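# Swing the coffee maker's lid fully open, then let go

## Task

Raise the coffee maker's lid until it is fully open, then finish with neither hand nor arm in contact with the coffee maker.

## Robot and tools

Robot: two arms on a table, left_arm (base near y = +0.25 m) and right_arm (base near y = -0.36 m). Each ends in a sixteen-motor hand: a left hand on left_arm, a right hand on right_arm, mirror images of each other. A two-camera stand sits behind the arms. Loose objects may now and then get a brief push from outside.

Scene frame: origin on the table top, midway between the nominal arm bases. +x points out over the table, +z up, and +y toward left_arm. Image left and right do not match these names. Reported hand positions and orientations can be a few centimetres off, more at long reach.

Hand point axes (right hand): +z runs along the straight fingers toward the tips, +y points out of the palm face, +x runs across the palm away from the thumb. On the left hand +x points toward the thumb instead. The palm face is at y = -0.062 m. A rigid mast behind the wrist, on the palm side, can strike things.

execute_actions(actions, cameras): actions is a list of actions run one after another. Each action is a table of 1 to 15 rows, one row per 1/30 s step; a short table repeats its last row until 15 steps pass. Each row is a single flat list of 48 numbers, every one within [-1, 1], always covering both arms:
1-6: left_arm dx, dy, dz, rx, ry, rz.
7-22: left hand hinges in this order: index_mcp, index_abd, index_pip, index_dip, middle_mcp, middle_abd, middle_pip, middle_dip, ring_mcp, ring_abd, ring_pip, ring_dip, thumb_cmc, thumb_axl, thumb_mcp, thumb_ipl.
23-24: left current_limit, speed.
25-30: right_arm dx, dy, dz, rx, ry, rz.
31-46: right hand hinges, same order.
47-48: right current_limit, speed.

Arm numbers are offsets, not poses. They are measured along scene-frame axes from the arm's Hand target as it stood when the action began, and every row in an action refers to that same start. Scale: 1.0 = 0.6 m for dx, dy, dz and 180 degrees for the rotation vector rx, ry, rz, turning about the target's position. Zeros mean hold the current target; repeating a nonzero offset in a later action moves further. Orientation commands are clipped to within 40 degrees of the measured orientation. The hand often stops short of its target, and the right arm's elbow sags so the hand sits lower than commanded; send the remaining gap as a new offset. To stop pressing on something, command the target back past where the hand really is.

Hand numbers are absolute goal angles, not offsets: each maps linearly between the hinge's stops. Moving toward -1 curls the fingers (_mcp at the knuckle, _pip and _dip at the middle and last joints); _abd swings a finger sideways. Straight is about +0.75 for _mcp, 0 for _abd, +0.58 for _pip, +0.70 for _dip, +0.71 for thumb_cmc, +0.68 for thumb_axl, +0.23 for thumb_mcp, +0.17 for thumb_ipl. Moving thumb_cmc toward -1 brings the thumb round in front of the palm. A zero is a real goal: to leave a hand as it is, resend its hand_goal, hand_current_limit and hand_speed. current_limit maps -1..+1 to 0..550 mA (start +0.4); speed sets how quickly goals are approached as (speed+1)/2 of 8.5 rad/s (start -0.6). Values persist until rewritten.

cameras: names to return (cam_high, cam_low, cam_left_wrist, cam_right_wrist, or "all"); with an empty actions list all are returned by default, otherwise none. An unknown name invalidates the call.

Results: per arm end_effector_position (m) and end_effector_quat_wxyz in the scene frame, Hand target (the pose the next offsets count from), joint positions, velocities (may say "within noise") and torques, and some per-step positions. Per hand motor: hand_goal, hand_measured, hand_current_ma, hand_state (moving, goal, blocked, overload), hand_current_limit, hand_speed. MOTOR HOT or OVER-TEMPERATURE FAULT lines warn of heating.

zoom_image(camera, region): enlarges [x0, y0, x1, y1] pixels (origin top-left, at most 504 x 504) of that camera's latest image. Sizes: cam_high and cam_low 896x504, wrist cameras 672x504.

read_manual(section): returns licence texts only.

finished_scene(scene): integer, the current scene's number; ends it for good, so call it only once the lid is fully open and both hands are clear of the machine.

Avoid: hard impacts with the coffee maker, table or fixed items; slamming or dropping the lid; letting go of a lid that is still moving; knocking anything off the work area; any contact or squeeze between the two arms or hands. Avoid long high-current pressing (a motor held at 495 mA or more for 5 s shuts down) and long strained or stretched poses that overheat joints. A sensible order: look, approach above or behind the lid edge, lift or push it open gently with fingers, then withdraw.

Each tool is called after "Request:" as name([rows], argument=value, ...), one row to a line, values as JSON.

## Session

Request:
execute_actions(actions=[])

Scene clock: 0.00 s.
left_arm: end_effector_position=(+0.4888, +0.2820, +0.3125) hand_goal=(+0.754, +0.000, +0.576, +0.696, +0.754, +0.000, +0.576, +0.696, +0.754, +0.000, +0.576, +0.696, +0.714, +0.678, +0.226, +0.168) hand_measured=(+0.754, +0.000, +0.576, +0.696, +0.754, +0.000, +0.576, +0.696, +0.754, +0.000, +0.576, +0.696, +0.714, +0.678, +0.226, +0.168) hand_current_ma=(+0, +0, +0, +0, +0, +0, +0, +0, +0, +0, +0, +0, +0, +0, +0, +0) hand_state=(goal, goal, goal, goal, goal, goal, goal, goal, goal, goal, goal, goal, goal, goal, goal, goal) hand_current_limit=0.40 hand_speed=-0.60 end_effector_quat_wxyz=(+0.165, +0.732, +0.657, -0.075) | right_arm: end_effector_position=(+0.5374, -0.5379, +0.2046) hand_goal=(+0.754, +0.000, +0.576, +0.696, +0.754, +0.000, +0.576, +0.696, +0.754, +0.000, +0.576, +0.696, +0.714, +0.678, +0.226, +0.168) hand_measured=(+0.754, +0.000, +0.576, +0.696, +0.754, +0.000, +0.576, +0.696, +0.754, +0.000, +0.576, +0.696, +0.714, +0.678, +0.226, +0.168) hand_current_ma=(+0, +0, +0, +0, +0, +0, +0, +0, +0, +0, +0, +0, +0, +0, +0, +0) hand_state=(goal, goal, goal, goal, goal, goal, goal, goal, goal, goal, goal, goal, goal, goal, goal, goal) hand_current_limit=0.40 hand_speed=-0.60 end_effector_quat_wxyz=(-0.107, +0.991, -0.079, -0.009)
Joint positions: left_arm=[0.174 1.455 1.532 -1.604 0.362 0.285] | right_arm=[-0.254 1.837 1.804 -1.591 -0.207 1.477]
Joint velocities: within noise
Joint torques (N m): no reading
Heat: left arm: hottest wrist yaw 32 °C; right arm: hottest waist 34 °C.
Hand target: left_arm +0.4962, +0.2794, +0.3268; +0.175, +0.736, +0.651, -0.063 | right_arm +0.5434, -0.5409, +0.2266; -0.105, +0.991, -0.081, +0.016

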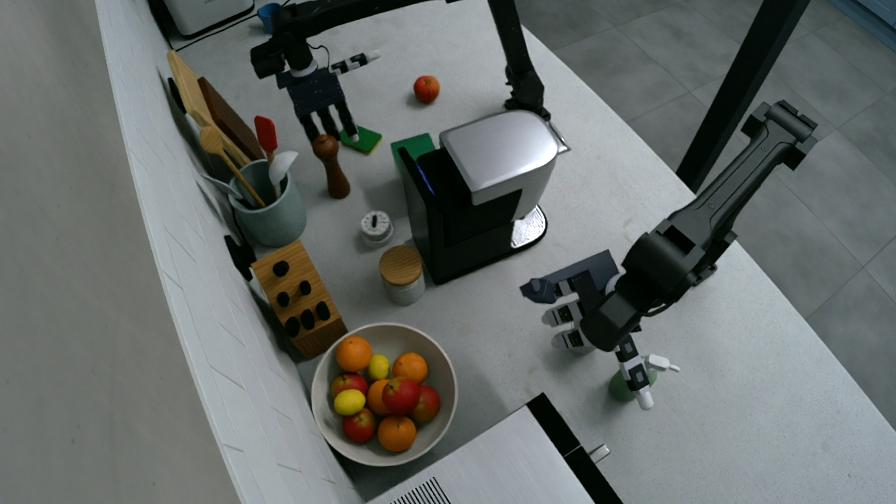

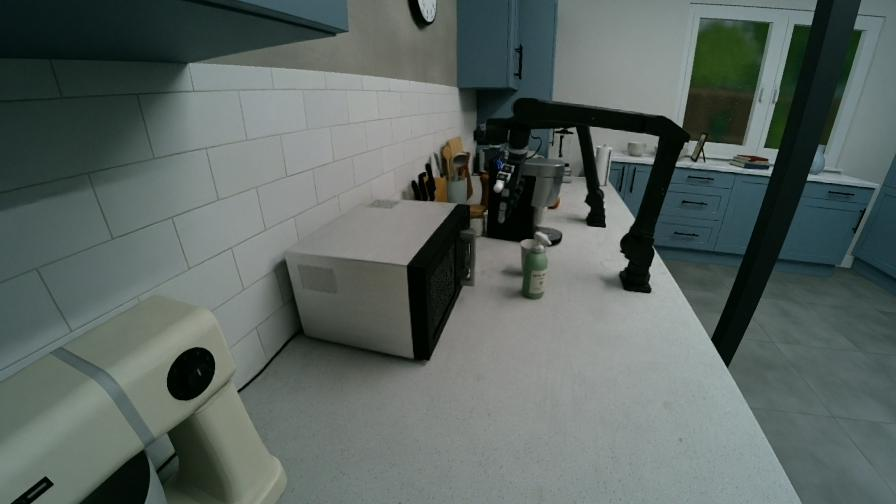

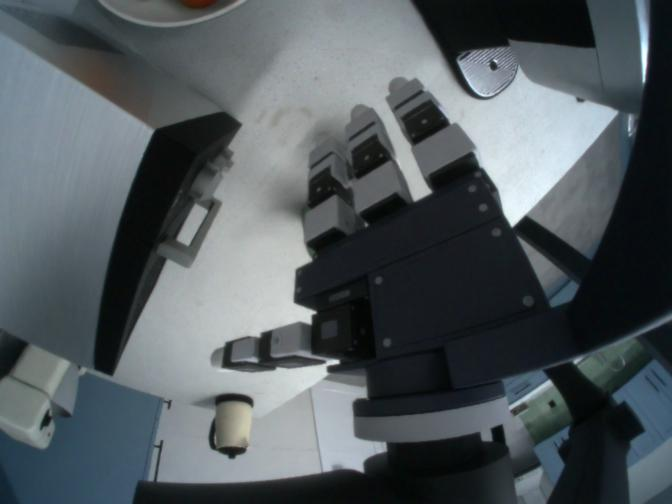

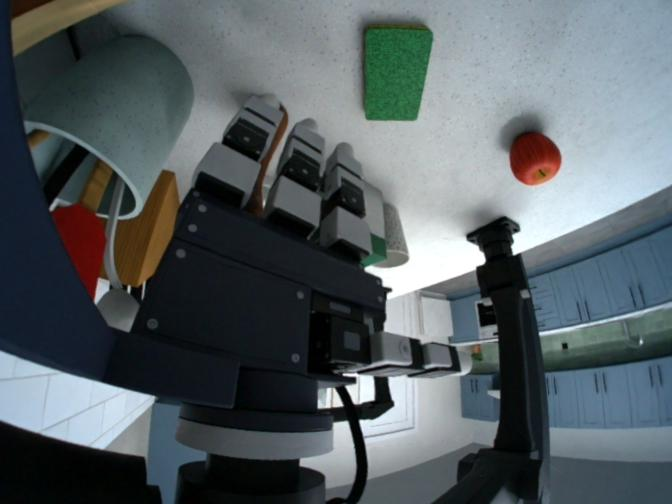

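Request:
zoom_image(camera="cam_high", region=[370, 80, 620, 300])

Request:
zoom_image(camera="cam_low", region=[430, 90, 630, 270])

Scaled by 2.016 from the camera's 896x504 image, which has a finer 1280x720 frame.

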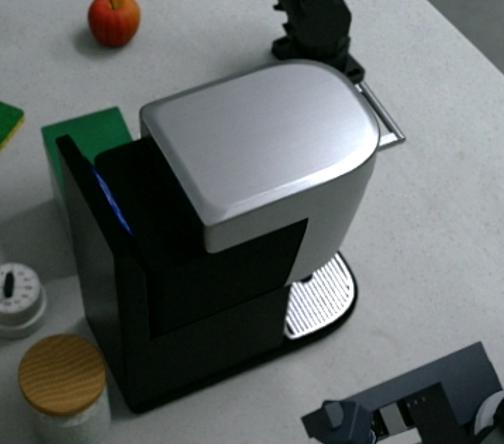

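Scaled by 2.520 from the camera's 896x504 image, which has a finer 1280x720 frame.

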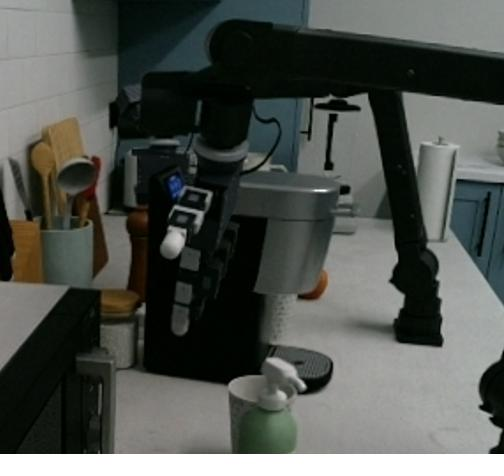

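Request:
zoom_image(camera="cam_high", region=[500, 90, 600, 190])

Request:
zoom_image(camera="cam_low", region=[500, 140, 600, 220])

Request:
zoom_image(camera="cam_left_wrist", region=[420, 0, 672, 250])

Request:
zoom_image(camera="cam_high", region=[480, 60, 760, 340])

Scaled by 5.040 from the camera's 896x504 image, which has a finer 1280x720 frame.

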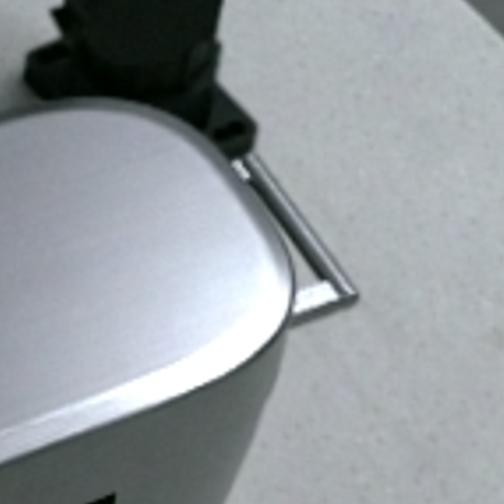

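Scaled by 5.040 from the camera's 896x504 image, which has a finer 1280x720 frame.

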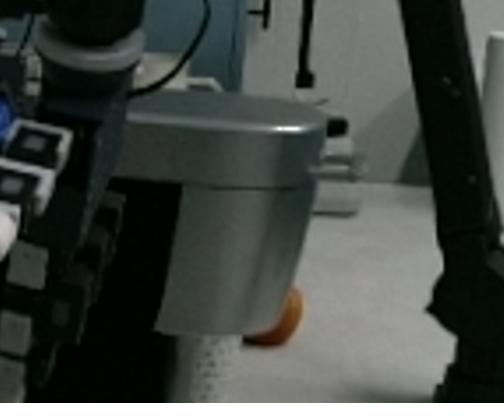

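Scaled by 2.000 from the camera's 672x504 image, which has a finer 960x720 frame.

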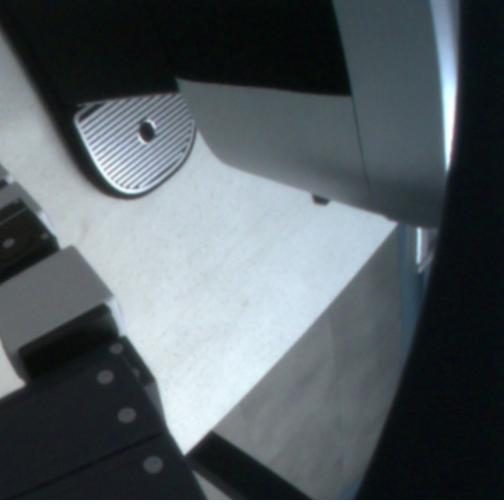

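Scaled by 1.800 from the camera's 896x504 image, which has a finer 1280x720 frame.

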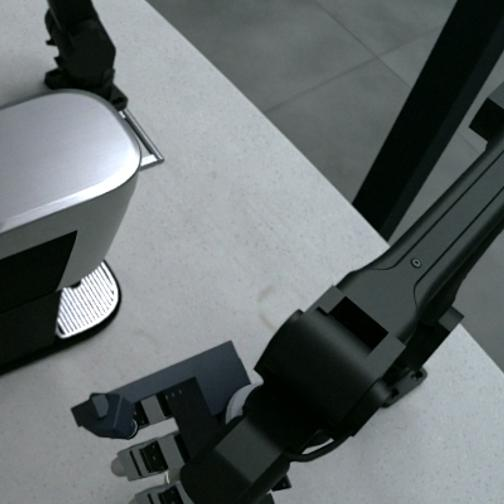

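Request:
execute_actions([
  [[0,0,0,0,0,0,0.754,0,0.576,0.696,0.754,0,0.576,0.696,0.754,0,0.576,0.696,0.714,0.678,0.226,0.168,0.4,-0.6,0,0,0.1,0,0,0,0.754,0,0.576,0.696,0.754,0,0.576,0.696,0.754,0,0.576,0.696,0.714,0.678,0.226,0.168,0.4,-0.6]],
  [[0,0,0,0,0,0,0.754,0,0.576,0.696,0.754,0,0.576,0.696,0.754,0,0.576,0.696,0.714,0.678,0.226,0.168,0.4,-0.6,0,0,0.1,0,0,0,0.754,0,0.576,0.696,0.754,0,0.576,0.696,0.754,0,0.576,0.696,0.714,0.678,0.226,0.168,0.4,-0.6]],
])

Scene clock: 127.23 s.
left_arm: end_effector_position=(+0.4888, +0.2820, +0.3125) hand_goal=(+0.754, +0.000, +0.576, +0.696, +0.754, +0.000, +0.576, +0.696, +0.754, +0.000, +0.576, +0.696, +0.714, +0.678, +0.226, +0.168) hand_measured=(+0.754, +0.000, +0.576, +0.696, +0.754, +0.000, +0.576, +0.696, +0.754, +0.000, +0.576, +0.696, +0.714, +0.678, +0.224, +0.168) hand_current_ma=(-3, +0, +2, +0, -3, +0, +2, +0, -3, +0, +2, +0, +1, -3, -7, -1) hand_state=(goal, goal, goal, goal, goal, goal, goal, goal, goal, goal, goal, goal, goal, goal, goal, goal) hand_current_limit=0.40 hand_speed=-0.60 end_effector_quat_wxyz=(+0.165, +0.732, +0.657, -0.075) | right_arm: end_effector_position=(+0.5363, -0.5427, +0.3137) hand_goal=(+0.754, +0.000, +0.576, +0.696, +0.754, +0.000, +0.576, +0.696, +0.754, +0.000, +0.576, +0.696, +0.714, +0.678, +0.226, +0.168) hand_measured=(+0.752, +0.000, +0.576, +0.696, +0.752, +0.000, +0.576, +0.696, +0.752, +0.000, +0.576, +0.696, +0.714, +0.678, +0.224, +0.168) hand_current_ma=(+0, +0, +0, +0, +0, +0, +0, +0, +0, +0, +0, +0, +0, +0, +0, +0) hand_state=(goal, goal, goal, goal, goal, goal, goal, goal, goal, goal, goal, goal, goal, goal, goal, goal) hand_current_limit=0.40 hand_speed=-0.60 end_effector_quat_wxyz=(-0.079, +0.991, -0.080, +0.071)
Joint positions: left_arm=[0.174 1.455 1.532 -1.604 0.362 0.285] | right_arm=[-0.254 1.742 1.959 -1.673 -0.18 1.494]
Joint torques (N m): left_arm=[-2.02 -13.57 13.11 0.44 0.68 0.07] | right_arm=[1.14 -13.8 10.92 0.25 -0.04 0.18]
Heat: left arm: hottest elbow 33 °C; right arm: hottest elbow 39 °C.
Hand target: left_arm +0.4962, +0.2794, +0.3268; +0.175, +0.736, +0.651, -0.063 | right_arm +0.5434, -0.5409, +0.3466; -0.105, +0.991, -0.081, +0.016
Off the commanded pose: left_arm 0.016 m, 2 deg | right_arm 0.034 m, 7 deg.
joint sent to its limit (right arm) — joint 4 (wrist pitch), lower limit. The joint targets are off in position and orientation.
Step readings (end_effector_position of left_arm | right_arm):
0: (+0.4888, +0.2820, +0.3125) | (+0.5374, -0.5379, +0.2046)
1: (+0.4888, +0.2820, +0.3125) | (+0.5374, -0.5379, +0.2046)
2: (+0.4888, +0.2820, +0.3125) | (+0.5370, -0.5378, +0.2052)
4: (+0.4888, +0.2820, +0.3125) | (+0.5339, -0.5376, +0.2093)
8: (+0.4888, +0.2820, +0.3125) | (+0.5328, -0.5376, +0.2239)
15: (+0.4888, +0.2820, +0.3125) | (+0.5365, -0.5388, +0.2459)
16: (+0.4888, +0.2820, +0.3125) | (+0.5367, -0.5392, +0.2471)
17: (+0.4888, +0.2820, +0.3125) | (+0.5366, -0.5397, +0.2486)
19: (+0.4888, +0.2820, +0.3125) | (+0.5361, -0.5411, +0.2531)
23: (+0.4888, +0.2820, +0.3125) | (+0.5342, -0.5417, +0.2749)
30: (+0.4888, +0.2820, +0.3125) | (+0.5356, -0.5425, +0.3119)

Request:
execute_actions([
  [[0,0,0,0,0,0,0.754,0,0.576,0.696,0.754,0,0.576,0.696,0.754,0,0.576,0.696,0.714,0.678,0.226,0.168,0.4,-0.6,-0.08,0.063,0.025,0.09,0,0,0.754,0,0.576,0.696,0.754,0,0.576,0.696,0.754,0,0.576,0.696,0.714,0.678,0.226,0.168,0.4,-0.6]],
  [[0,0,0,0,0,0,0.754,0,0.576,0.696,0.754,0,0.576,0.696,0.754,0,0.576,0.696,0.714,0.678,0.226,0.168,0.4,-0.6,-0.08,0.063,0.025,0.09,0,0,0.754,0,0.576,0.696,0.754,0,0.576,0.696,0.754,0,0.576,0.696,0.714,0.678,0.226,0.168,0.4,-0.6]],
  [[0,0,0,0,0,0,0.754,0,0.576,0.696,0.754,0,0.576,0.696,0.754,0,0.576,0.696,0.714,0.678,0.226,0.168,0.4,-0.6,-0.08,0.063,0.025,0.09,0,0,0.754,0,0.576,0.696,0.754,0,0.576,0.696,0.754,0,0.576,0.696,0.714,0.678,0.226,0.168,0.4,-0.6]],
], cameras=["all"])

Scene clock: 141.63 s.
left_arm: end_effector_position=(+0.4888, +0.2820, +0.3125) hand_goal=(+0.754, +0.000, +0.576, +0.696, +0.754, +0.000, +0.576, +0.696, +0.754, +0.000, +0.576, +0.696, +0.714, +0.678, +0.226, +0.168) hand_measured=(+0.754, +0.000, +0.576, +0.696, +0.754, +0.000, +0.576, +0.696, +0.754, +0.000, +0.576, +0.696, +0.714, +0.678, +0.224, +0.168) hand_current_ma=(-3, +0, +2, +0, -3, +0, +2, +0, -3, +0, +2, +0, +1, -3, -7, -1) hand_state=(goal, goal, goal, goal, goal, goal, goal, goal, goal, goal, goal, goal, goal, goal, goal, goal) hand_current_limit=0.40 hand_speed=-0.60 end_effector_quat_wxyz=(+0.165, +0.732, +0.657, -0.075) | right_arm: end_effector_position=(+0.4048, -0.4281, +0.3833) hand_goal=(+0.754, +0.000, +0.576, +0.696, +0.754, +0.000, +0.576, +0.696, +0.754, +0.000, +0.576, +0.696, +0.714, +0.678, +0.226, +0.168) hand_measured=(+0.746, +0.000, +0.576, +0.696, +0.746, +0.000, +0.576, +0.696, +0.746, +0.000, +0.576, +0.696, +0.708, +0.678, +0.224, +0.168) hand_current_ma=(-1, +0, +0, +0, -1, +0, +0, +0, -1, +0, +0, +0, -1, +0, +0, +0) hand_state=(goal, goal, goal, goal, goal, goal, goal, goal, goal, goal, goal, goal, goal, goal, goal, goal) hand_current_limit=0.40 hand_speed=-0.60 end_effector_quat_wxyz=(-0.439, +0.865, -0.177, +0.166)
Joint positions: left_arm=[0.174 1.455 1.532 -1.604 0.362 0.285] | right_arm=[-0.44 1.313 1.609 -1.677 -0.965 1.641]
Joint torques (N m): left_arm=[-2.02 -13.63 13.09 0.46 0.68 0.07] | right_arm=[-0.5 -8.23 6.99 0.49 -1.3 0.2]
Heat: left arm: hottest elbow 33 °C; right arm: hottest elbow 42 °C.
Hand target: left_arm +0.4962, +0.2794, +0.3268; +0.175, +0.736, +0.651, -0.063 | right_arm +0.3994, -0.4275, +0.3916; -0.503, +0.860, -0.080, -0.019
Off the commanded pose: left_arm 0.016 m, 2 deg | right_arm 0.010 m, 25 deg.
joint sent to its limit (right arm) — joint 4 (wrist pitch), lower limit. The joint targets are off in position and orientation.
Step readings (end_effector_position of left_arm | right_arm):
0: (+0.4888, +0.2820, +0.3125) | (+0.5363, -0.5427, +0.3137)
1: (+0.4888, +0.2820, +0.3125) | (+0.5364, -0.5421, +0.3135)
2: (+0.4888, +0.2820, +0.3125) | (+0.5373, -0.5375, +0.3127)
4: (+0.4888, +0.2820, +0.3125) | (+0.5377, -0.5224, +0.3121)
8: (+0.4888, +0.2820, +0.3125) | (+0.5219, -0.5029, +0.3242)
15: (+0.4888, +0.2820, +0.3125) | (+0.5051, -0.4957, +0.3579)
16: (+0.4888, +0.2820, +0.3125) | (+0.5043, -0.4958, +0.3593)
17: (+0.4888, +0.2820, +0.3125) | (+0.5039, -0.4906, +0.3580)
19: (+0.4888, +0.2820, +0.3125) | (+0.4951, -0.4761, +0.3520)
23: (+0.4888, +0.2820, +0.3125) | (+0.4737, -0.4637, +0.3501)
30: (+0.4888, +0.2820, +0.3125) | (+0.4566, -0.4673, +0.3674)
31: (+0.4888, +0.2820, +0.3125) | (+0.4559, -0.4662, +0.3685)
32: (+0.4888, +0.2820, +0.3125) | (+0.4553, -0.4610, +0.3693)
34: (+0.4888, +0.2820, +0.3125) | (+0.4466, -0.4441, +0.3675)
38: (+0.4888, +0.2820, +0.3125) | (+0.4249, -0.4279, +0.3701)
45: (+0.4888, +0.2820, +0.3125) | (+0.4074, -0.4266, +0.3863)

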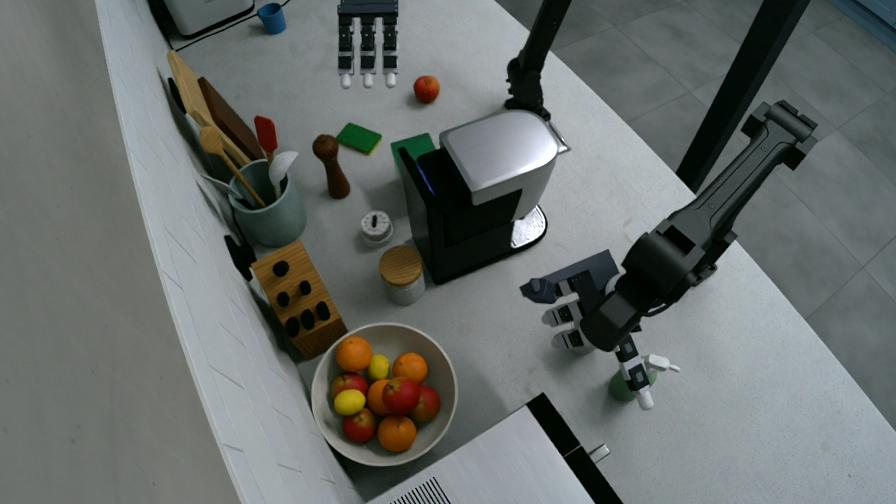

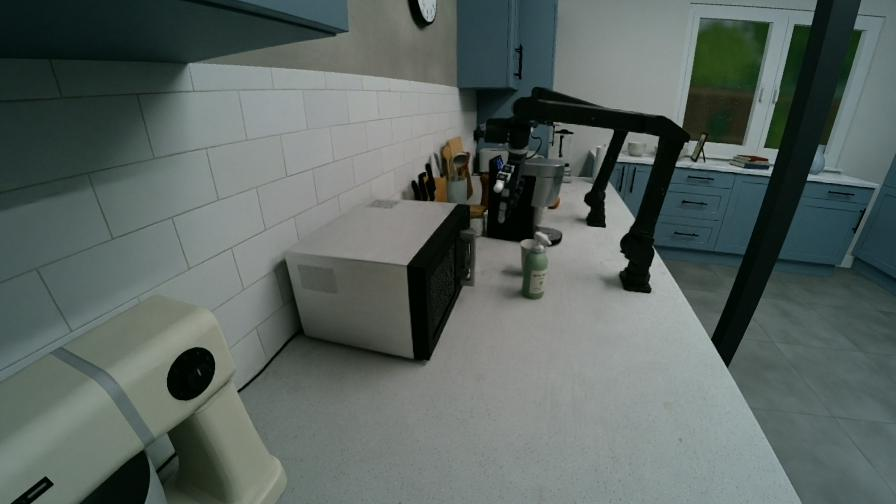

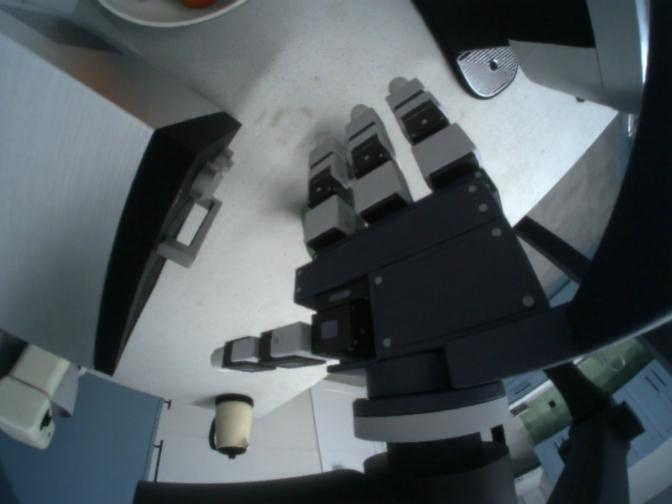

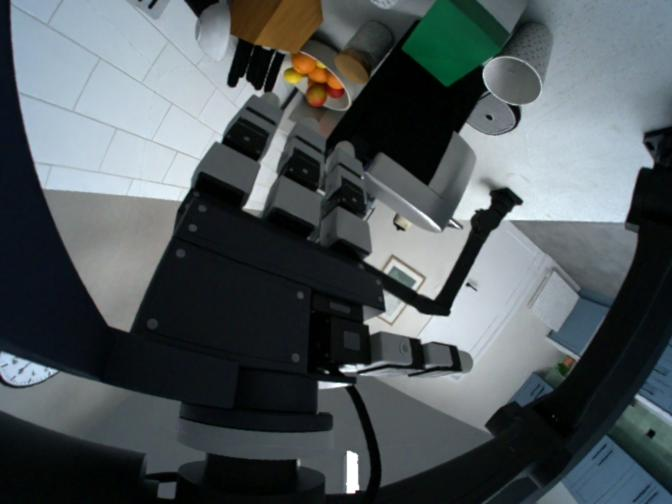

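Request:
execute_actions([
  [[0,0,0,0,0,0,0.754,0,0.576,0.696,0.754,0,0.576,0.696,0.754,0,0.576,0.696,0.714,0.678,0.226,0.168,0.4,-0.6,-0.04,0.03,0,0.09,0,0,0.754,0,0.576,0.696,0.754,0,0.576,0.696,0.754,0,0.576,0.696,0.714,0.678,0.226,0.168,0.4,-0.6]],
  [[0,0,0,0,0,0,0.754,0,0.576,0.696,0.754,0,0.576,0.696,0.754,0,0.576,0.696,0.714,0.678,0.226,0.168,0.4,-0.6,-0.04,0.03,0,0.06,0,0,0.754,0,0.576,0.696,0.754,0,0.576,0.696,0.754,0,0.576,0.696,0.714,0.678,0.226,0.168,0.4,-0.6]],
], cameras=["cam_high","cam_right_wrist"])

Scene clock: 159.17 s.
left_arm: end_effector_position=(+0.4888, +0.2820, +0.3125) hand_goal=(+0.754, +0.000, +0.576, +0.696, +0.754, +0.000, +0.576, +0.696, +0.754, +0.000, +0.576, +0.696, +0.714, +0.678, +0.226, +0.168) hand_measured=(+0.754, +0.000, +0.576, +0.696, +0.754, +0.000, +0.576, +0.696, +0.754, +0.000, +0.576, +0.696, +0.714, +0.678, +0.224, +0.168) hand_current_ma=(-3, +0, +2, +0, -3, +0, +2, +0, -3, +0, +2, +0, +1, -3, -7, -1) hand_state=(goal, goal, goal, goal, goal, goal, goal, goal, goal, goal, goal, goal, goal, goal, goal, goal) hand_current_limit=0.40 hand_speed=-0.60 end_effector_quat_wxyz=(+0.165, +0.732, +0.657, -0.075) | right_arm: end_effector_position=(+0.3578, -0.3928, +0.3817) hand_goal=(+0.754, +0.000, +0.576, +0.696, +0.754, +0.000, +0.576, +0.696, +0.754, +0.000, +0.576, +0.696, +0.714, +0.678, +0.226, +0.168) hand_measured=(+0.744, +0.000, +0.576, +0.696, +0.744, +0.000, +0.576, +0.696, +0.744, +0.000, +0.576, +0.696, +0.706, +0.678, +0.224, +0.168) hand_current_ma=(-2, +0, +0, +0, -2, +0, +0, +0, -2, +0, +0, +0, -1, +0, +0, +0) hand_state=(goal, goal, goal, goal, goal, goal, goal, goal, goal, goal, goal, goal, goal, goal, goal, goal) hand_current_limit=0.40 hand_speed=-0.60 end_effector_quat_wxyz=(-0.610, +0.731, -0.260, +0.158)
Joint positions: left_arm=[0.174 1.455 1.532 -1.604 0.362 0.285] | right_arm=[-0.589 1.189 1.359 -1.677 -1.364 1.724]
Joint torques (N m): left_arm=[-2.02 -13.63 13.12 0.47 0.68 0.08] | right_arm=[-1.38 -6.77 6.72 0.2 -1.6 0.3]
Heat: left arm: hottest elbow 33 °C; right arm: hottest elbow 40 °C.
Hand target: left_arm +0.4962, +0.2794, +0.3268; +0.175, +0.736, +0.651, -0.063 | right_arm +0.3514, -0.3915, +0.3916; -0.690, +0.719, -0.073, -0.037
Off the commanded pose: left_arm 0.016 m, 2 deg | right_arm 0.012 m, 32 deg.
joint sent to its limit (right arm) — joint 4 (wrist pitch), lower limit. The joint targets are off in position and orientation.
Step readings (end_effector_position of left_arm | right_arm):
0: (+0.4888, +0.2820, +0.3125) | (+0.4048, -0.4281, +0.3833)
1: (+0.4888, +0.2820, +0.3125) | (+0.4049, -0.4273, +0.3831)
2: (+0.4888, +0.2820, +0.3125) | (+0.4053, -0.4215, +0.3840)
4: (+0.4888, +0.2820, +0.3125) | (+0.4021, -0.4099, +0.3848)
8: (+0.4888, +0.2820, +0.3125) | (+0.3901, -0.4079, +0.3794)
15: (+0.4888, +0.2820, +0.3125) | (+0.3840, -0.4131, +0.3798)
16: (+0.4888, +0.2820, +0.3125) | (+0.3839, -0.4123, +0.3799)
17: (+0.4888, +0.2820, +0.3125) | (+0.3840, -0.4088, +0.3810)
19: (+0.4888, +0.2820, +0.3125) | (+0.3792, -0.3995, +0.3817)
23: (+0.4888, +0.2820, +0.3125) | (+0.3653, -0.3907, +0.3787)
30: (+0.4888, +0.2820, +0.3125) | (+0.3590, -0.3925, +0.3826)
Images, in order (width x height): cam_high 896x504, cam_right_wrist 672x504.

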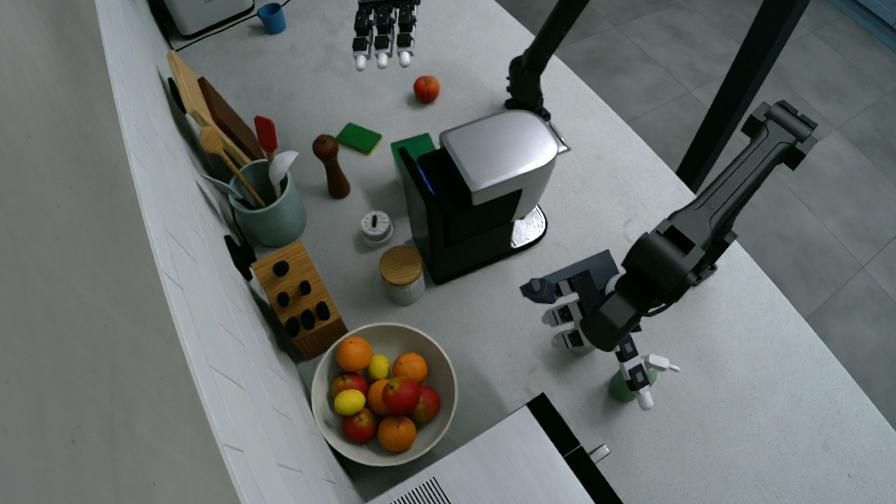

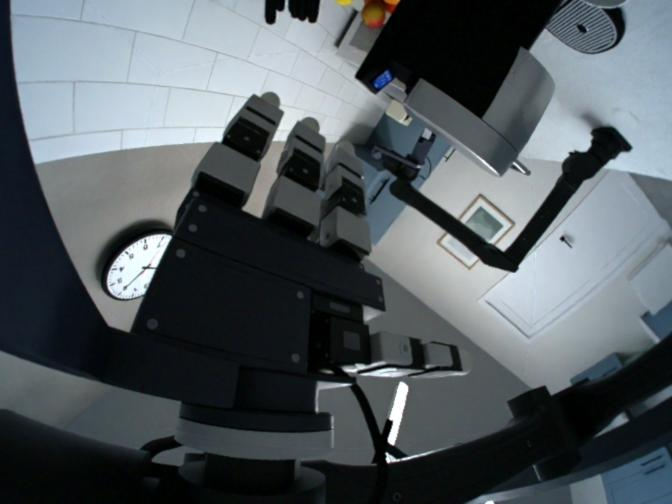

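Request:
execute_actions([
  [[0,0,0,0,0,0,0.754,0,0.576,0.696,0.754,0,0.576,0.696,0.754,0,0.576,0.696,0.714,0.678,0.226,0.168,0.4,-0.6,-0.02,0.02,0.02,0,-0.15,0,0.754,0,0.576,0.696,0.754,0,0.576,0.696,0.754,0,0.576,0.696,0.714,0.678,0.226,0.168,0.4,-0.6]],
  [[0,0,0,0,0,0,0.754,0,0.576,0.696,0.754,0,0.576,0.696,0.754,0,0.576,0.696,0.714,0.678,0.226,0.168,0.4,-0.6,-0.02,0.02,0.02,0,-0.15,0,0.754,0,0.576,0.696,0.754,0,0.576,0.696,0.754,0,0.576,0.696,0.714,0.678,0.226,0.168,0.4,-0.6]],
  [[0,0,0,0,0,0,0.754,0,0.576,0.696,0.754,0,0.576,0.696,0.754,0,0.576,0.696,0.714,0.678,0.226,0.168,0.4,-0.6,-0.02,0.02,0.02,0,-0.15,0,0.754,0,0.576,0.696,0.754,0,0.576,0.696,0.754,0,0.576,0.696,0.714,0.678,0.226,0.168,0.4,-0.6]],
], cameras=["cam_high","cam_low","cam_right_wrist"])

Scene clock: 215.27 s.
left_arm: end_effector_position=(+0.4888, +0.2820, +0.3125) hand_goal=(+0.754, +0.000, +0.576, +0.696, +0.754, +0.000, +0.576, +0.696, +0.754, +0.000, +0.576, +0.696, +0.714, +0.678, +0.226, +0.168) hand_measured=(+0.754, +0.000, +0.576, +0.696, +0.754, +0.000, +0.576, +0.696, +0.754, +0.000, +0.576, +0.696, +0.714, +0.678, +0.224, +0.168) hand_current_ma=(-3, +0, +2, +0, -3, +0, +2, +0, -3, +0, +2, +0, +1, -3, -7, -1) hand_state=(goal, goal, goal, goal, goal, goal, goal, goal, goal, goal, goal, goal, goal, goal, goal, goal) hand_current_limit=0.40 hand_speed=-0.60 end_effector_quat_wxyz=(+0.165, +0.732, +0.657, -0.075) | right_arm: end_effector_position=(+0.3146, -0.3495, +0.4194) hand_goal=(+0.754, +0.000, +0.576, +0.696, +0.754, +0.000, +0.576, +0.696, +0.754, +0.000, +0.576, +0.696, +0.714, +0.678, +0.226, +0.168) hand_measured=(+0.744, +0.002, +0.576, +0.696, +0.744, +0.002, +0.576, +0.696, +0.746, +0.002, +0.576, +0.696, +0.704, +0.678, +0.224, +0.168) hand_current_ma=(-2, +0, +0, +0, -2, +0, +0, +0, -1, +0, +0, +0, -1, +0, +0, +0) hand_state=(goal, goal, goal, goal, goal, goal, goal, goal, goal, goal, goal, goal, goal, goal, goal, goal) hand_current_limit=0.40 hand_speed=-0.60 end_effector_quat_wxyz=(-0.442, +0.677, +0.198, +0.555)
Joint positions: left_arm=[0.174 1.455 1.532 -1.604 0.362 0.285] | right_arm=[-0.624 0.673 0.991 -1.467 -1.577 0.81]
Joint torques (N m): left_arm=[-2.02 -13.63 13.12 0.46 0.68 0.07] | right_arm=[-0.97 -0.97 6.91 1.63 -1.45 -0.06]
Heat: left arm: hottest elbow 34 °C; right arm: hottest elbow 39 °C.
Hand target: left_arm +0.4962, +0.2794, +0.3268; +0.175, +0.736, +0.651, -0.063 | right_arm +0.3154, -0.3555, +0.4276; -0.572, +0.571, +0.392, +0.439
Off the commanded pose: left_arm 0.016 m, 2 deg | right_arm 0.010 m, 32 deg.
joint sent to its limit (right arm) — joint 5 (wrist yaw), lower limit. The joint targets are off in position and orientation.
Step readings (end_effector_position of left_arm | right_arm):
0: (+0.4888, +0.2820, +0.3125) | (+0.3578, -0.3928, +0.3817)
1: (+0.4888, +0.2820, +0.3125) | (+0.3577, -0.3925, +0.3823)
2: (+0.4888, +0.2820, +0.3125) | (+0.3587, -0.3913, +0.3829)
4: (+0.4888, +0.2820, +0.3125) | (+0.3568, -0.3874, +0.3825)
8: (+0.4888, +0.2820, +0.3125) | (+0.3436, -0.3783, +0.3888)
15: (+0.4888, +0.2820, +0.3125) | (+0.3381, -0.3732, +0.4035)
16: (+0.4888, +0.2820, +0.3125) | (+0.3387, -0.3731, +0.4029)
17: (+0.4888, +0.2820, +0.3125) | (+0.3398, -0.3732, +0.4019)
19: (+0.4888, +0.2820, +0.3125) | (+0.3383, -0.3697, +0.3986)
23: (+0.4888, +0.2820, +0.3125) | (+0.3268, -0.3622, +0.3974)
30: (+0.4888, +0.2820, +0.3125) | (+0.3234, -0.3583, +0.4138)
31: (+0.4888, +0.2820, +0.3125) | (+0.3242, -0.3589, +0.4137)
32: (+0.4888, +0.2820, +0.3125) | (+0.3252, -0.3585, +0.4135)
34: (+0.4888, +0.2820, +0.3125) | (+0.3250, -0.3570, +0.4103)
38: (+0.4888, +0.2820, +0.3125) | (+0.3149, -0.3517, +0.4073)
45: (+0.4888, +0.2820, +0.3125) | (+0.3086, -0.3448, +0.4249)
Images, in order (width x height): cam_high 896x504, cam_low 896x504, cam_right_wrist 672x504.

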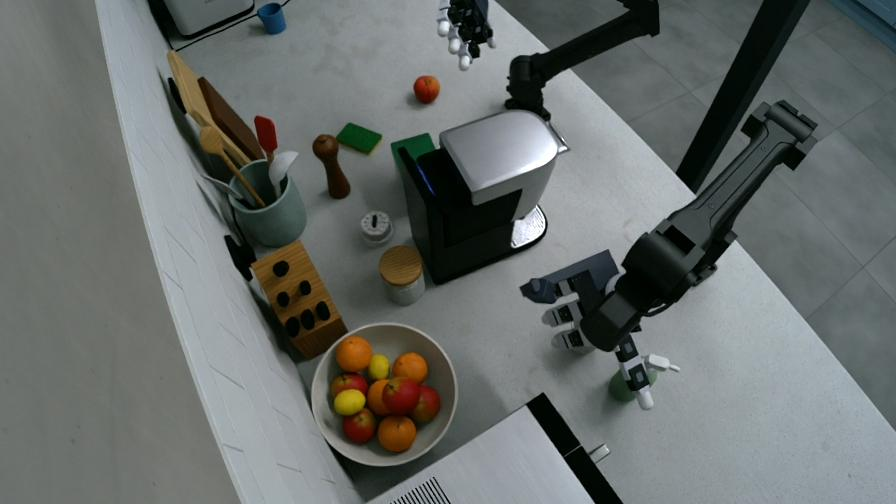

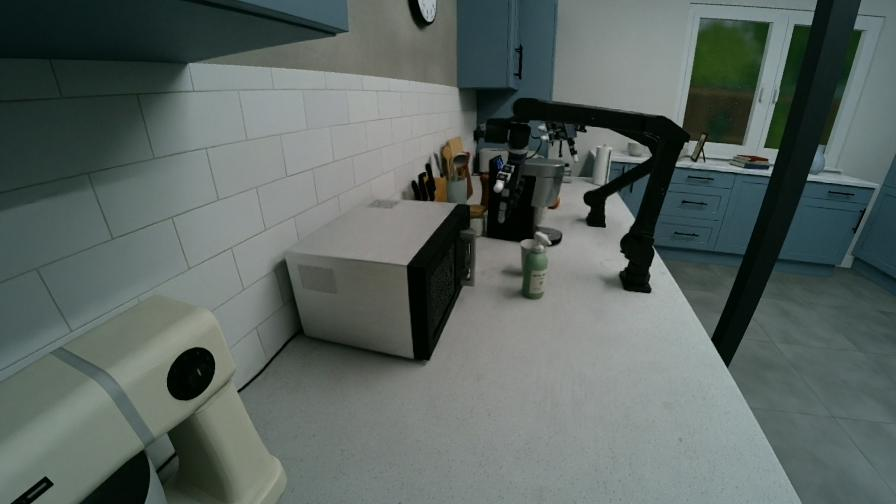

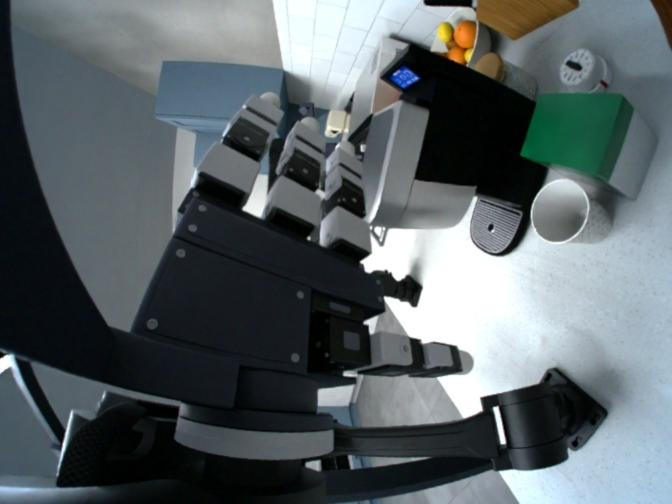

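Request:
execute_actions([
  [[0,0,0,0,0,0,0.754,0,0.576,0.696,0.754,0,0.576,0.696,0.754,0,0.576,0.696,0.714,0.678,0.226,0.168,0.4,-0.6,0.01,0.05,0,0,-0.15,-0.04,0.754,0,0.576,0.696,0.754,0,0.576,0.696,0.754,0,0.576,0.696,0.714,0.678,0.226,0.168,0.4,-0.6]],
  [[0,0,0,0,0,0,0.754,0,0.576,0.696,0.754,0,0.576,0.696,0.754,0,0.576,0.696,0.714,0.678,0.226,0.168,0.4,-0.6,0.01,0.05,0,0,-0.15,-0.04,0.754,0,0.576,0.696,0.754,0,0.576,0.696,0.754,0,0.576,0.696,0.714,0.678,0.226,0.168,0.4,-0.6]],
  [[0,0,0,0,0,0,0.754,0,0.576,0.696,0.754,0,0.576,0.696,0.754,0,0.576,0.696,0.714,0.678,0.226,0.168,0.4,-0.6,0.01,0.05,0,0,-0.15,0,0.754,0,0.576,0.696,0.754,0,0.576,0.696,0.754,0,0.576,0.696,0.714,0.678,0.226,0.168,0.4,-0.6]],
], cameras=["cam_high","cam_low","cam_right_wrist"])

Scene clock: 227.53 s.
left_arm: end_effector_position=(+0.4888, +0.2820, +0.3125) hand_goal=(+0.754, +0.000, +0.576, +0.696, +0.754, +0.000, +0.576, +0.696, +0.754, +0.000, +0.576, +0.696, +0.714, +0.678, +0.226, +0.168) hand_measured=(+0.754, +0.000, +0.576, +0.696, +0.754, +0.000, +0.576, +0.696, +0.754, +0.000, +0.576, +0.696, +0.714, +0.678, +0.224, +0.168) hand_current_ma=(-3, +0, +2, +0, -3, +0, +2, +0, -3, +0, +2, +0, +1, -3, -7, -1) hand_state=(goal, goal, goal, goal, goal, goal, goal, goal, goal, goal, goal, goal, goal, goal, goal, goal) hand_current_limit=0.40 hand_speed=-0.60 end_effector_quat_wxyz=(+0.165, +0.732, +0.657, -0.075) | right_arm: end_effector_position=(+0.3354, -0.2712, +0.4188) hand_goal=(+0.754, +0.000, +0.576, +0.696, +0.754, +0.000, +0.576, +0.696, +0.754, +0.000, +0.576, +0.696, +0.714, +0.678, +0.226, +0.168) hand_measured=(+0.762, +0.000, +0.578, +0.696, +0.760, +0.002, +0.576, +0.696, +0.760, +0.002, +0.576, +0.696, +0.720, +0.678, +0.226, +0.168) hand_current_ma=(+1, +0, +0, +0, +1, +0, +0, +0, +1, +0, +0, +0, +1, +0, +0, +0) hand_state=(goal, goal, goal, goal, goal, goal, goal, goal, goal, goal, goal, goal, goal, goal, goal, goal) hand_current_limit=0.40 hand_speed=-0.60 end_effector_quat_wxyz=(-0.095, +0.287, +0.643, +0.704)
Joint positions: left_arm=[0.174 1.455 1.532 -1.604 0.362 0.285] | right_arm=[-0.305 0.667 0.618 -0.56 -1.585 -0.055]
Joint torques (N m): left_arm=[-1.96 -13.57 13.12 0.44 0.67 0.07] | right_arm=[1.38 -1.14 8.18 2.33 -0.74 -0.11]
Heat: left arm: hottest elbow 34 °C; right arm: hottest elbow 38 °C.
Hand target: left_arm +0.4962, +0.2794, +0.3268; +0.175, +0.736, +0.651, -0.063 | right_arm +0.3334, -0.2655, +0.4276; -0.142, +0.176, +0.586, +0.778
Off the commanded pose: left_arm 0.016 m, 2 deg | right_arm 0.011 m, 17 deg.
joint read past its limit (right arm) — joint 5 (wrist yaw), lower limit.
joint sent to its limit (right arm) — joint 5 (wrist yaw), lower limit. The joint targets are off in position and orientation.
Step readings (end_effector_position of left_arm | right_arm):
0: (+0.4888, +0.2820, +0.3125) | (+0.3146, -0.3495, +0.4195)
1: (+0.4888, +0.2820, +0.3125) | (+0.3148, -0.3497, +0.4191)
2: (+0.4888, +0.2820, +0.3125) | (+0.3161, -0.3503, +0.4205)
4: (+0.4888, +0.2820, +0.3125) | (+0.3190, -0.3491, +0.4172)
8: (+0.4888, +0.2820, +0.3125) | (+0.3163, -0.3316, +0.4106)
15: (+0.4888, +0.2820, +0.3125) | (+0.3181, -0.3255, +0.4204)
16: (+0.4888, +0.2820, +0.3125) | (+0.3187, -0.3258, +0.4204)
17: (+0.4888, +0.2820, +0.3125) | (+0.3203, -0.3267, +0.4207)
19: (+0.4888, +0.2820, +0.3125) | (+0.3222, -0.3206, +0.4192)
23: (+0.4888, +0.2820, +0.3125) | (+0.3214, -0.3011, +0.4092)
30: (+0.4888, +0.2820, +0.3125) | (+0.3229, -0.2964, +0.4196)
31: (+0.4888, +0.2820, +0.3125) | (+0.3229, -0.2965, +0.4206)
32: (+0.4888, +0.2820, +0.3125) | (+0.3229, -0.2964, +0.4236)
34: (+0.4888, +0.2820, +0.3125) | (+0.3232, -0.2891, +0.4246)
38: (+0.4888, +0.2820, +0.3125) | (+0.3251, -0.2704, +0.4159)
45: (+0.4888, +0.2820, +0.3125) | (+0.3376, -0.2723, +0.4146)
Images, in order (width x height): cam_high 896x504, cam_low 896x504, cam_right_wrist 672x504.

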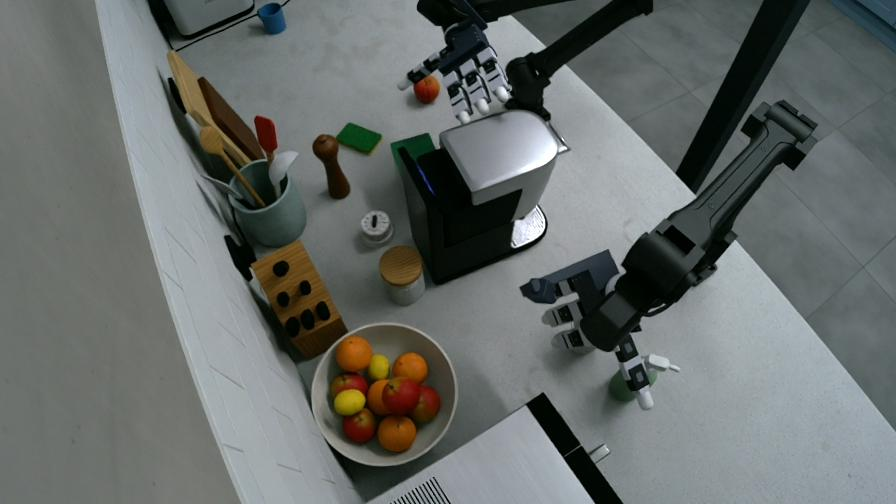

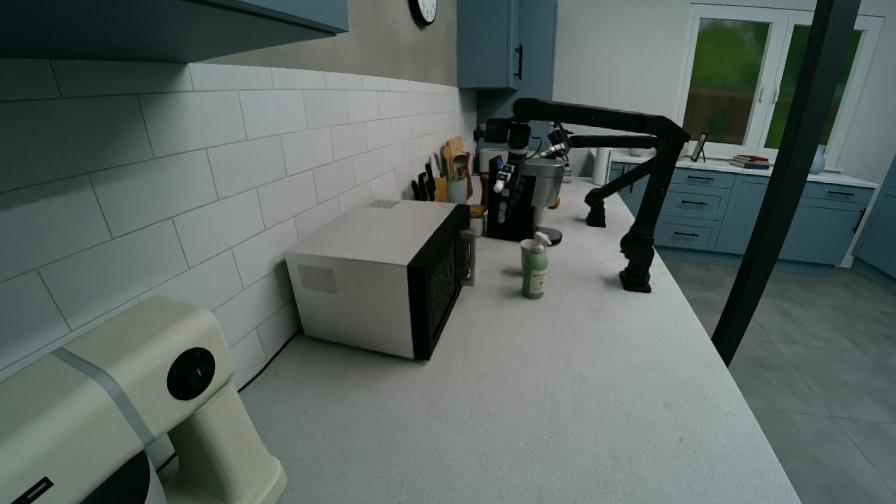

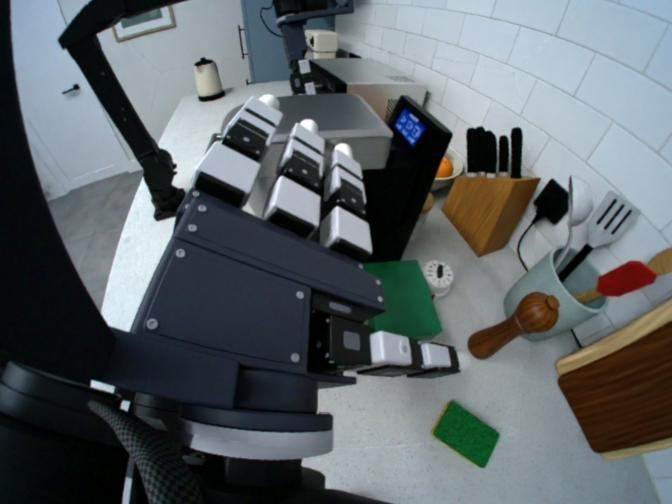

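Request:
zoom_image(camera="cam_low", region=[490, 100, 620, 220])

Request:
zoom_image(camera="cam_high", region=[390, 20, 590, 180])

Scaled by 3.877 from the camera's 896x504 image, which has a finer 1280x720 frame.

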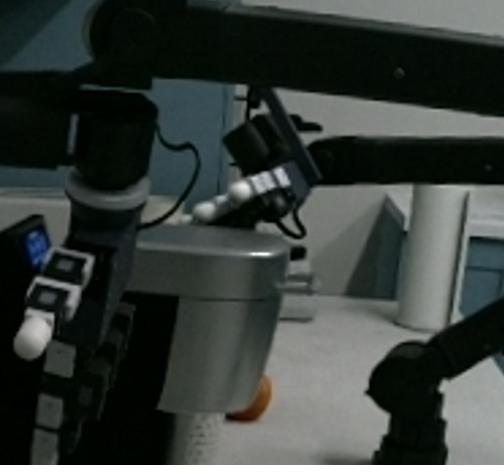

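Scaled by 2.520 from the camera's 896x504 image, which has a finer 1280x720 frame.

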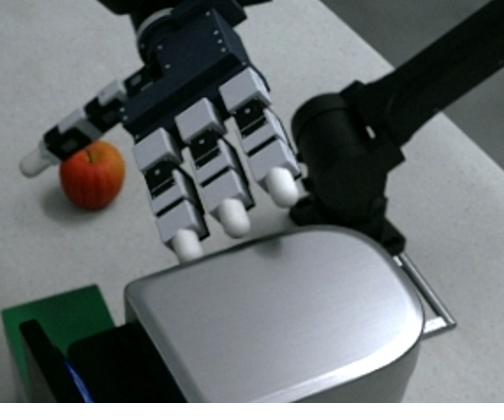

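Request:
execute_actions([
  [[0,0,0,0,0,0,0.754,0,0.576,0.696,0.754,0,0.576,0.696,0.754,0,0.576,0.696,0.714,0.678,0.226,0.168,0.4,-0.6,-0.08,-0.03,0,0,0,0.03,0.754,0,0.576,0.696,0.754,0,0.576,0.696,0.754,0,0.576,0.696,0.714,0.678,0.226,0.168,0.4,-0.6]],
  [[0,0,0,0,0,0,0.754,0,0.576,0.696,0.754,0,0.576,0.696,0.754,0,0.576,0.696,0.714,0.678,0.226,0.168,0.4,-0.6,-0.08,0,0,0,0,0.03,0.754,0,0.576,0.696,0.754,0,0.576,0.696,0.754,0,0.576,0.696,0.714,0.678,0.226,0.168,0.4,-0.6]],
  [[0,0,0,0,0,0,0.754,0,0.576,0.696,0.754,0,0.576,0.696,0.754,0,0.576,0.696,0.714,0.678,0.226,0.168,0.4,-0.6,0,0,-0.06,0,0,0.02,0.754,0,0.576,0.696,0.754,0,0.576,0.696,0.754,0,0.576,0.696,0.714,0.678,0.226,0.168,0.4,-0.6]],
  [[0,0,0,0,0,0,0.754,0,0.576,0.696,0.754,0,0.576,0.696,0.754,0,0.576,0.696,0.714,0.678,0.226,0.168,0.4,-0.6,0,0,-0.06,0,0,0.0,0.754,0,0.576,0.696,0.754,0,0.576,0.696,0.754,0,0.576,0.696,0.714,0.678,0.226,0.168,0.4,-0.6]],
], cameras=["cam_high","cam_low","cam_right_wrist"])

Scene clock: 315.80 s.
left_arm: end_effector_position=(+0.4888, +0.2820, +0.3125) hand_goal=(+0.754, +0.000, +0.576, +0.696, +0.754, +0.000, +0.576, +0.696, +0.754, +0.000, +0.576, +0.696, +0.714, +0.678, +0.226, +0.168) hand_measured=(+0.754, +0.000, +0.576, +0.696, +0.754, +0.000, +0.576, +0.696, +0.754, +0.000, +0.576, +0.696, +0.714, +0.678, +0.224, +0.168) hand_current_ma=(-3, +0, +2, +0, -3, +0, +2, +0, -3, +0, +2, +0, +1, -3, -7, -1) hand_state=(goal, goal, goal, goal, goal, goal, goal, goal, goal, goal, goal, goal, goal, goal, goal, goal) hand_current_limit=0.40 hand_speed=-0.60 end_effector_quat_wxyz=(+0.165, +0.732, +0.657, -0.075) | right_arm: end_effector_position=(+0.2405, -0.2789, +0.3503) hand_goal=(+0.754, +0.000, +0.576, +0.696, +0.754, +0.000, +0.576, +0.696, +0.754, +0.000, +0.576, +0.696, +0.714, +0.678, +0.226, +0.168) hand_measured=(+0.762, +0.000, +0.578, +0.696, +0.762, +0.002, +0.576, +0.696, +0.762, +0.002, +0.576, +0.696, +0.722, +0.678, +0.226, +0.168) hand_current_ma=(+1, +0, +0, +0, +1, +0, +0, +0, +1, +0, +0, +0, +1, +0, +0, +0) hand_state=(goal, goal, goal, goal, goal, goal, goal, goal, goal, goal, goal, goal, goal, goal, goal, goal) hand_current_limit=0.40 hand_speed=-0.60 end_effector_quat_wxyz=(-0.031, +0.364, +0.603, +0.709)
Joint positions: left_arm=[0.174 1.455 1.532 -1.604 0.362 0.285] | right_arm=[-0.517 0.109 0.354 -0.834 -1.583 0]
Joint torques (N m): left_arm=[-2.02 -13.63 13.14 0.47 0.68 0.07] | right_arm=[-0.67 0.85 7.71 1.31 -0.74 -0.1]
Heat: left arm: hottest elbow 35 °C; right arm: hottest elbow 40 °C.
Hand target: left_arm +0.4962, +0.2794, +0.3268; +0.175, +0.736, +0.651, -0.063 | right_arm +0.2374, -0.2835, +0.3556; -0.238, +0.102, +0.604, +0.754
Off the commanded pose: left_arm 0.016 m, 2 deg | right_arm 0.008 m, 39 deg.
joint read past its limit (right arm) — joint 5 (wrist yaw), lower limit.
joint sent to its limit (right arm) — joint 5 (wrist yaw), lower limit. The joint targets are off in position and orientation.
Step readings (end_effector_position of left_arm | right_arm):
0: (+0.4888, +0.2820, +0.3125) | (+0.3354, -0.2712, +0.4188)
1: (+0.4888, +0.2820, +0.3125) | (+0.3354, -0.2712, +0.4188)
2: (+0.4888, +0.2820, +0.3125) | (+0.3345, -0.2710, +0.4180)
4: (+0.4888, +0.2820, +0.3125) | (+0.3265, -0.2698, +0.4172)
8: (+0.4888, +0.2820, +0.3125) | (+0.3002, -0.2706, +0.4222)
15: (+0.4888, +0.2820, +0.3125) | (+0.2847, -0.2751, +0.4294)
16: (+0.4888, +0.2820, +0.3125) | (+0.2853, -0.2764, +0.4286)
17: (+0.4888, +0.2820, +0.3125) | (+0.2852, -0.2770, +0.4271)
19: (+0.4888, +0.2820, +0.3125) | (+0.2787, -0.2777, +0.4227)
23: (+0.4888, +0.2820, +0.3125) | (+0.2527, -0.2734, +0.4248)
30: (+0.4888, +0.2820, +0.3125) | (+0.2395, -0.2754, +0.4262)
31: (+0.4888, +0.2820, +0.3125) | (+0.2399, -0.2766, +0.4253)
32: (+0.4888, +0.2820, +0.3125) | (+0.2405, -0.2780, +0.4237)
34: (+0.4888, +0.2820, +0.3125) | (+0.2414, -0.2793, +0.4153)
38: (+0.4888, +0.2820, +0.3125) | (+0.2439, -0.2802, +0.3924)
45: (+0.4888, +0.2820, +0.3125) | (+0.2407, -0.2786, +0.3882)
46: (+0.4888, +0.2820, +0.3125) | (+0.2406, -0.2786, +0.3874)
47: (+0.4888, +0.2820, +0.3125) | (+0.2405, -0.2785, +0.3862)
49: (+0.4888, +0.2820, +0.3125) | (+0.2411, -0.2789, +0.3776)
53: (+0.4888, +0.2820, +0.3125) | (+0.2443, -0.2807, +0.3533)
60: (+0.4888, +0.2820, +0.3125) | (+0.2411, -0.2789, +0.3497)
Images, in order (width x height): cam_high 896x504, cam_low 896x504, cam_right_wrist 672x504.

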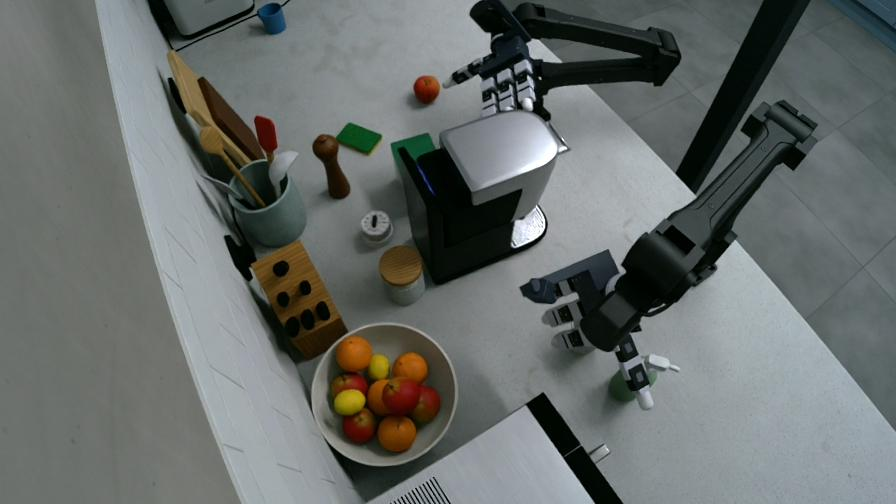

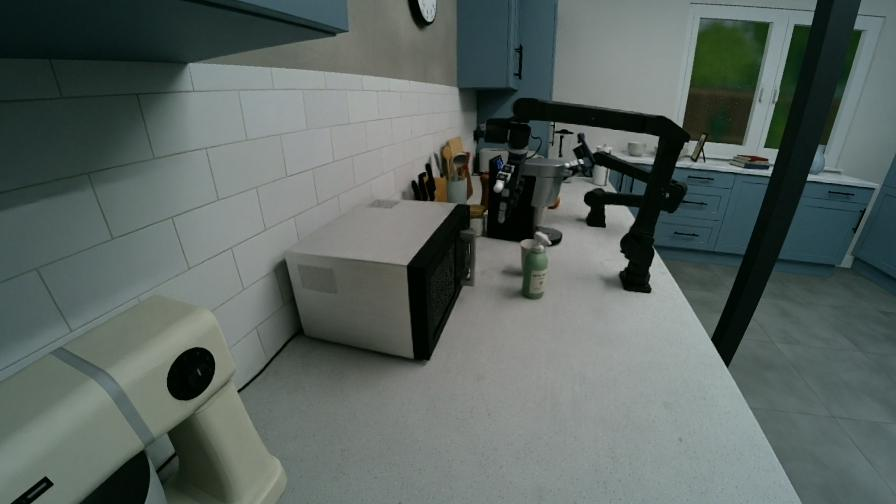

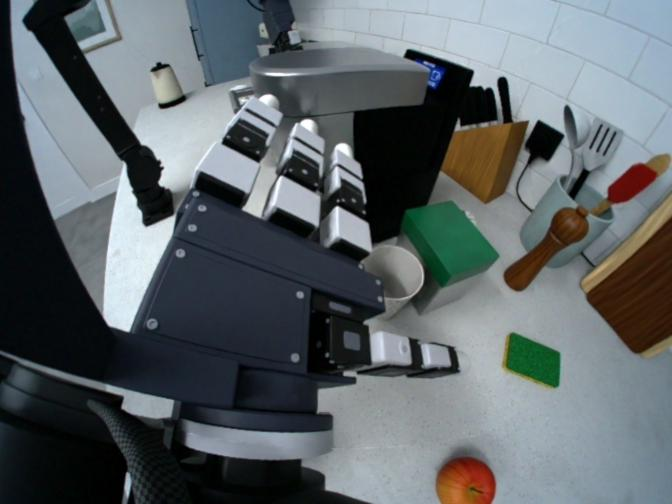

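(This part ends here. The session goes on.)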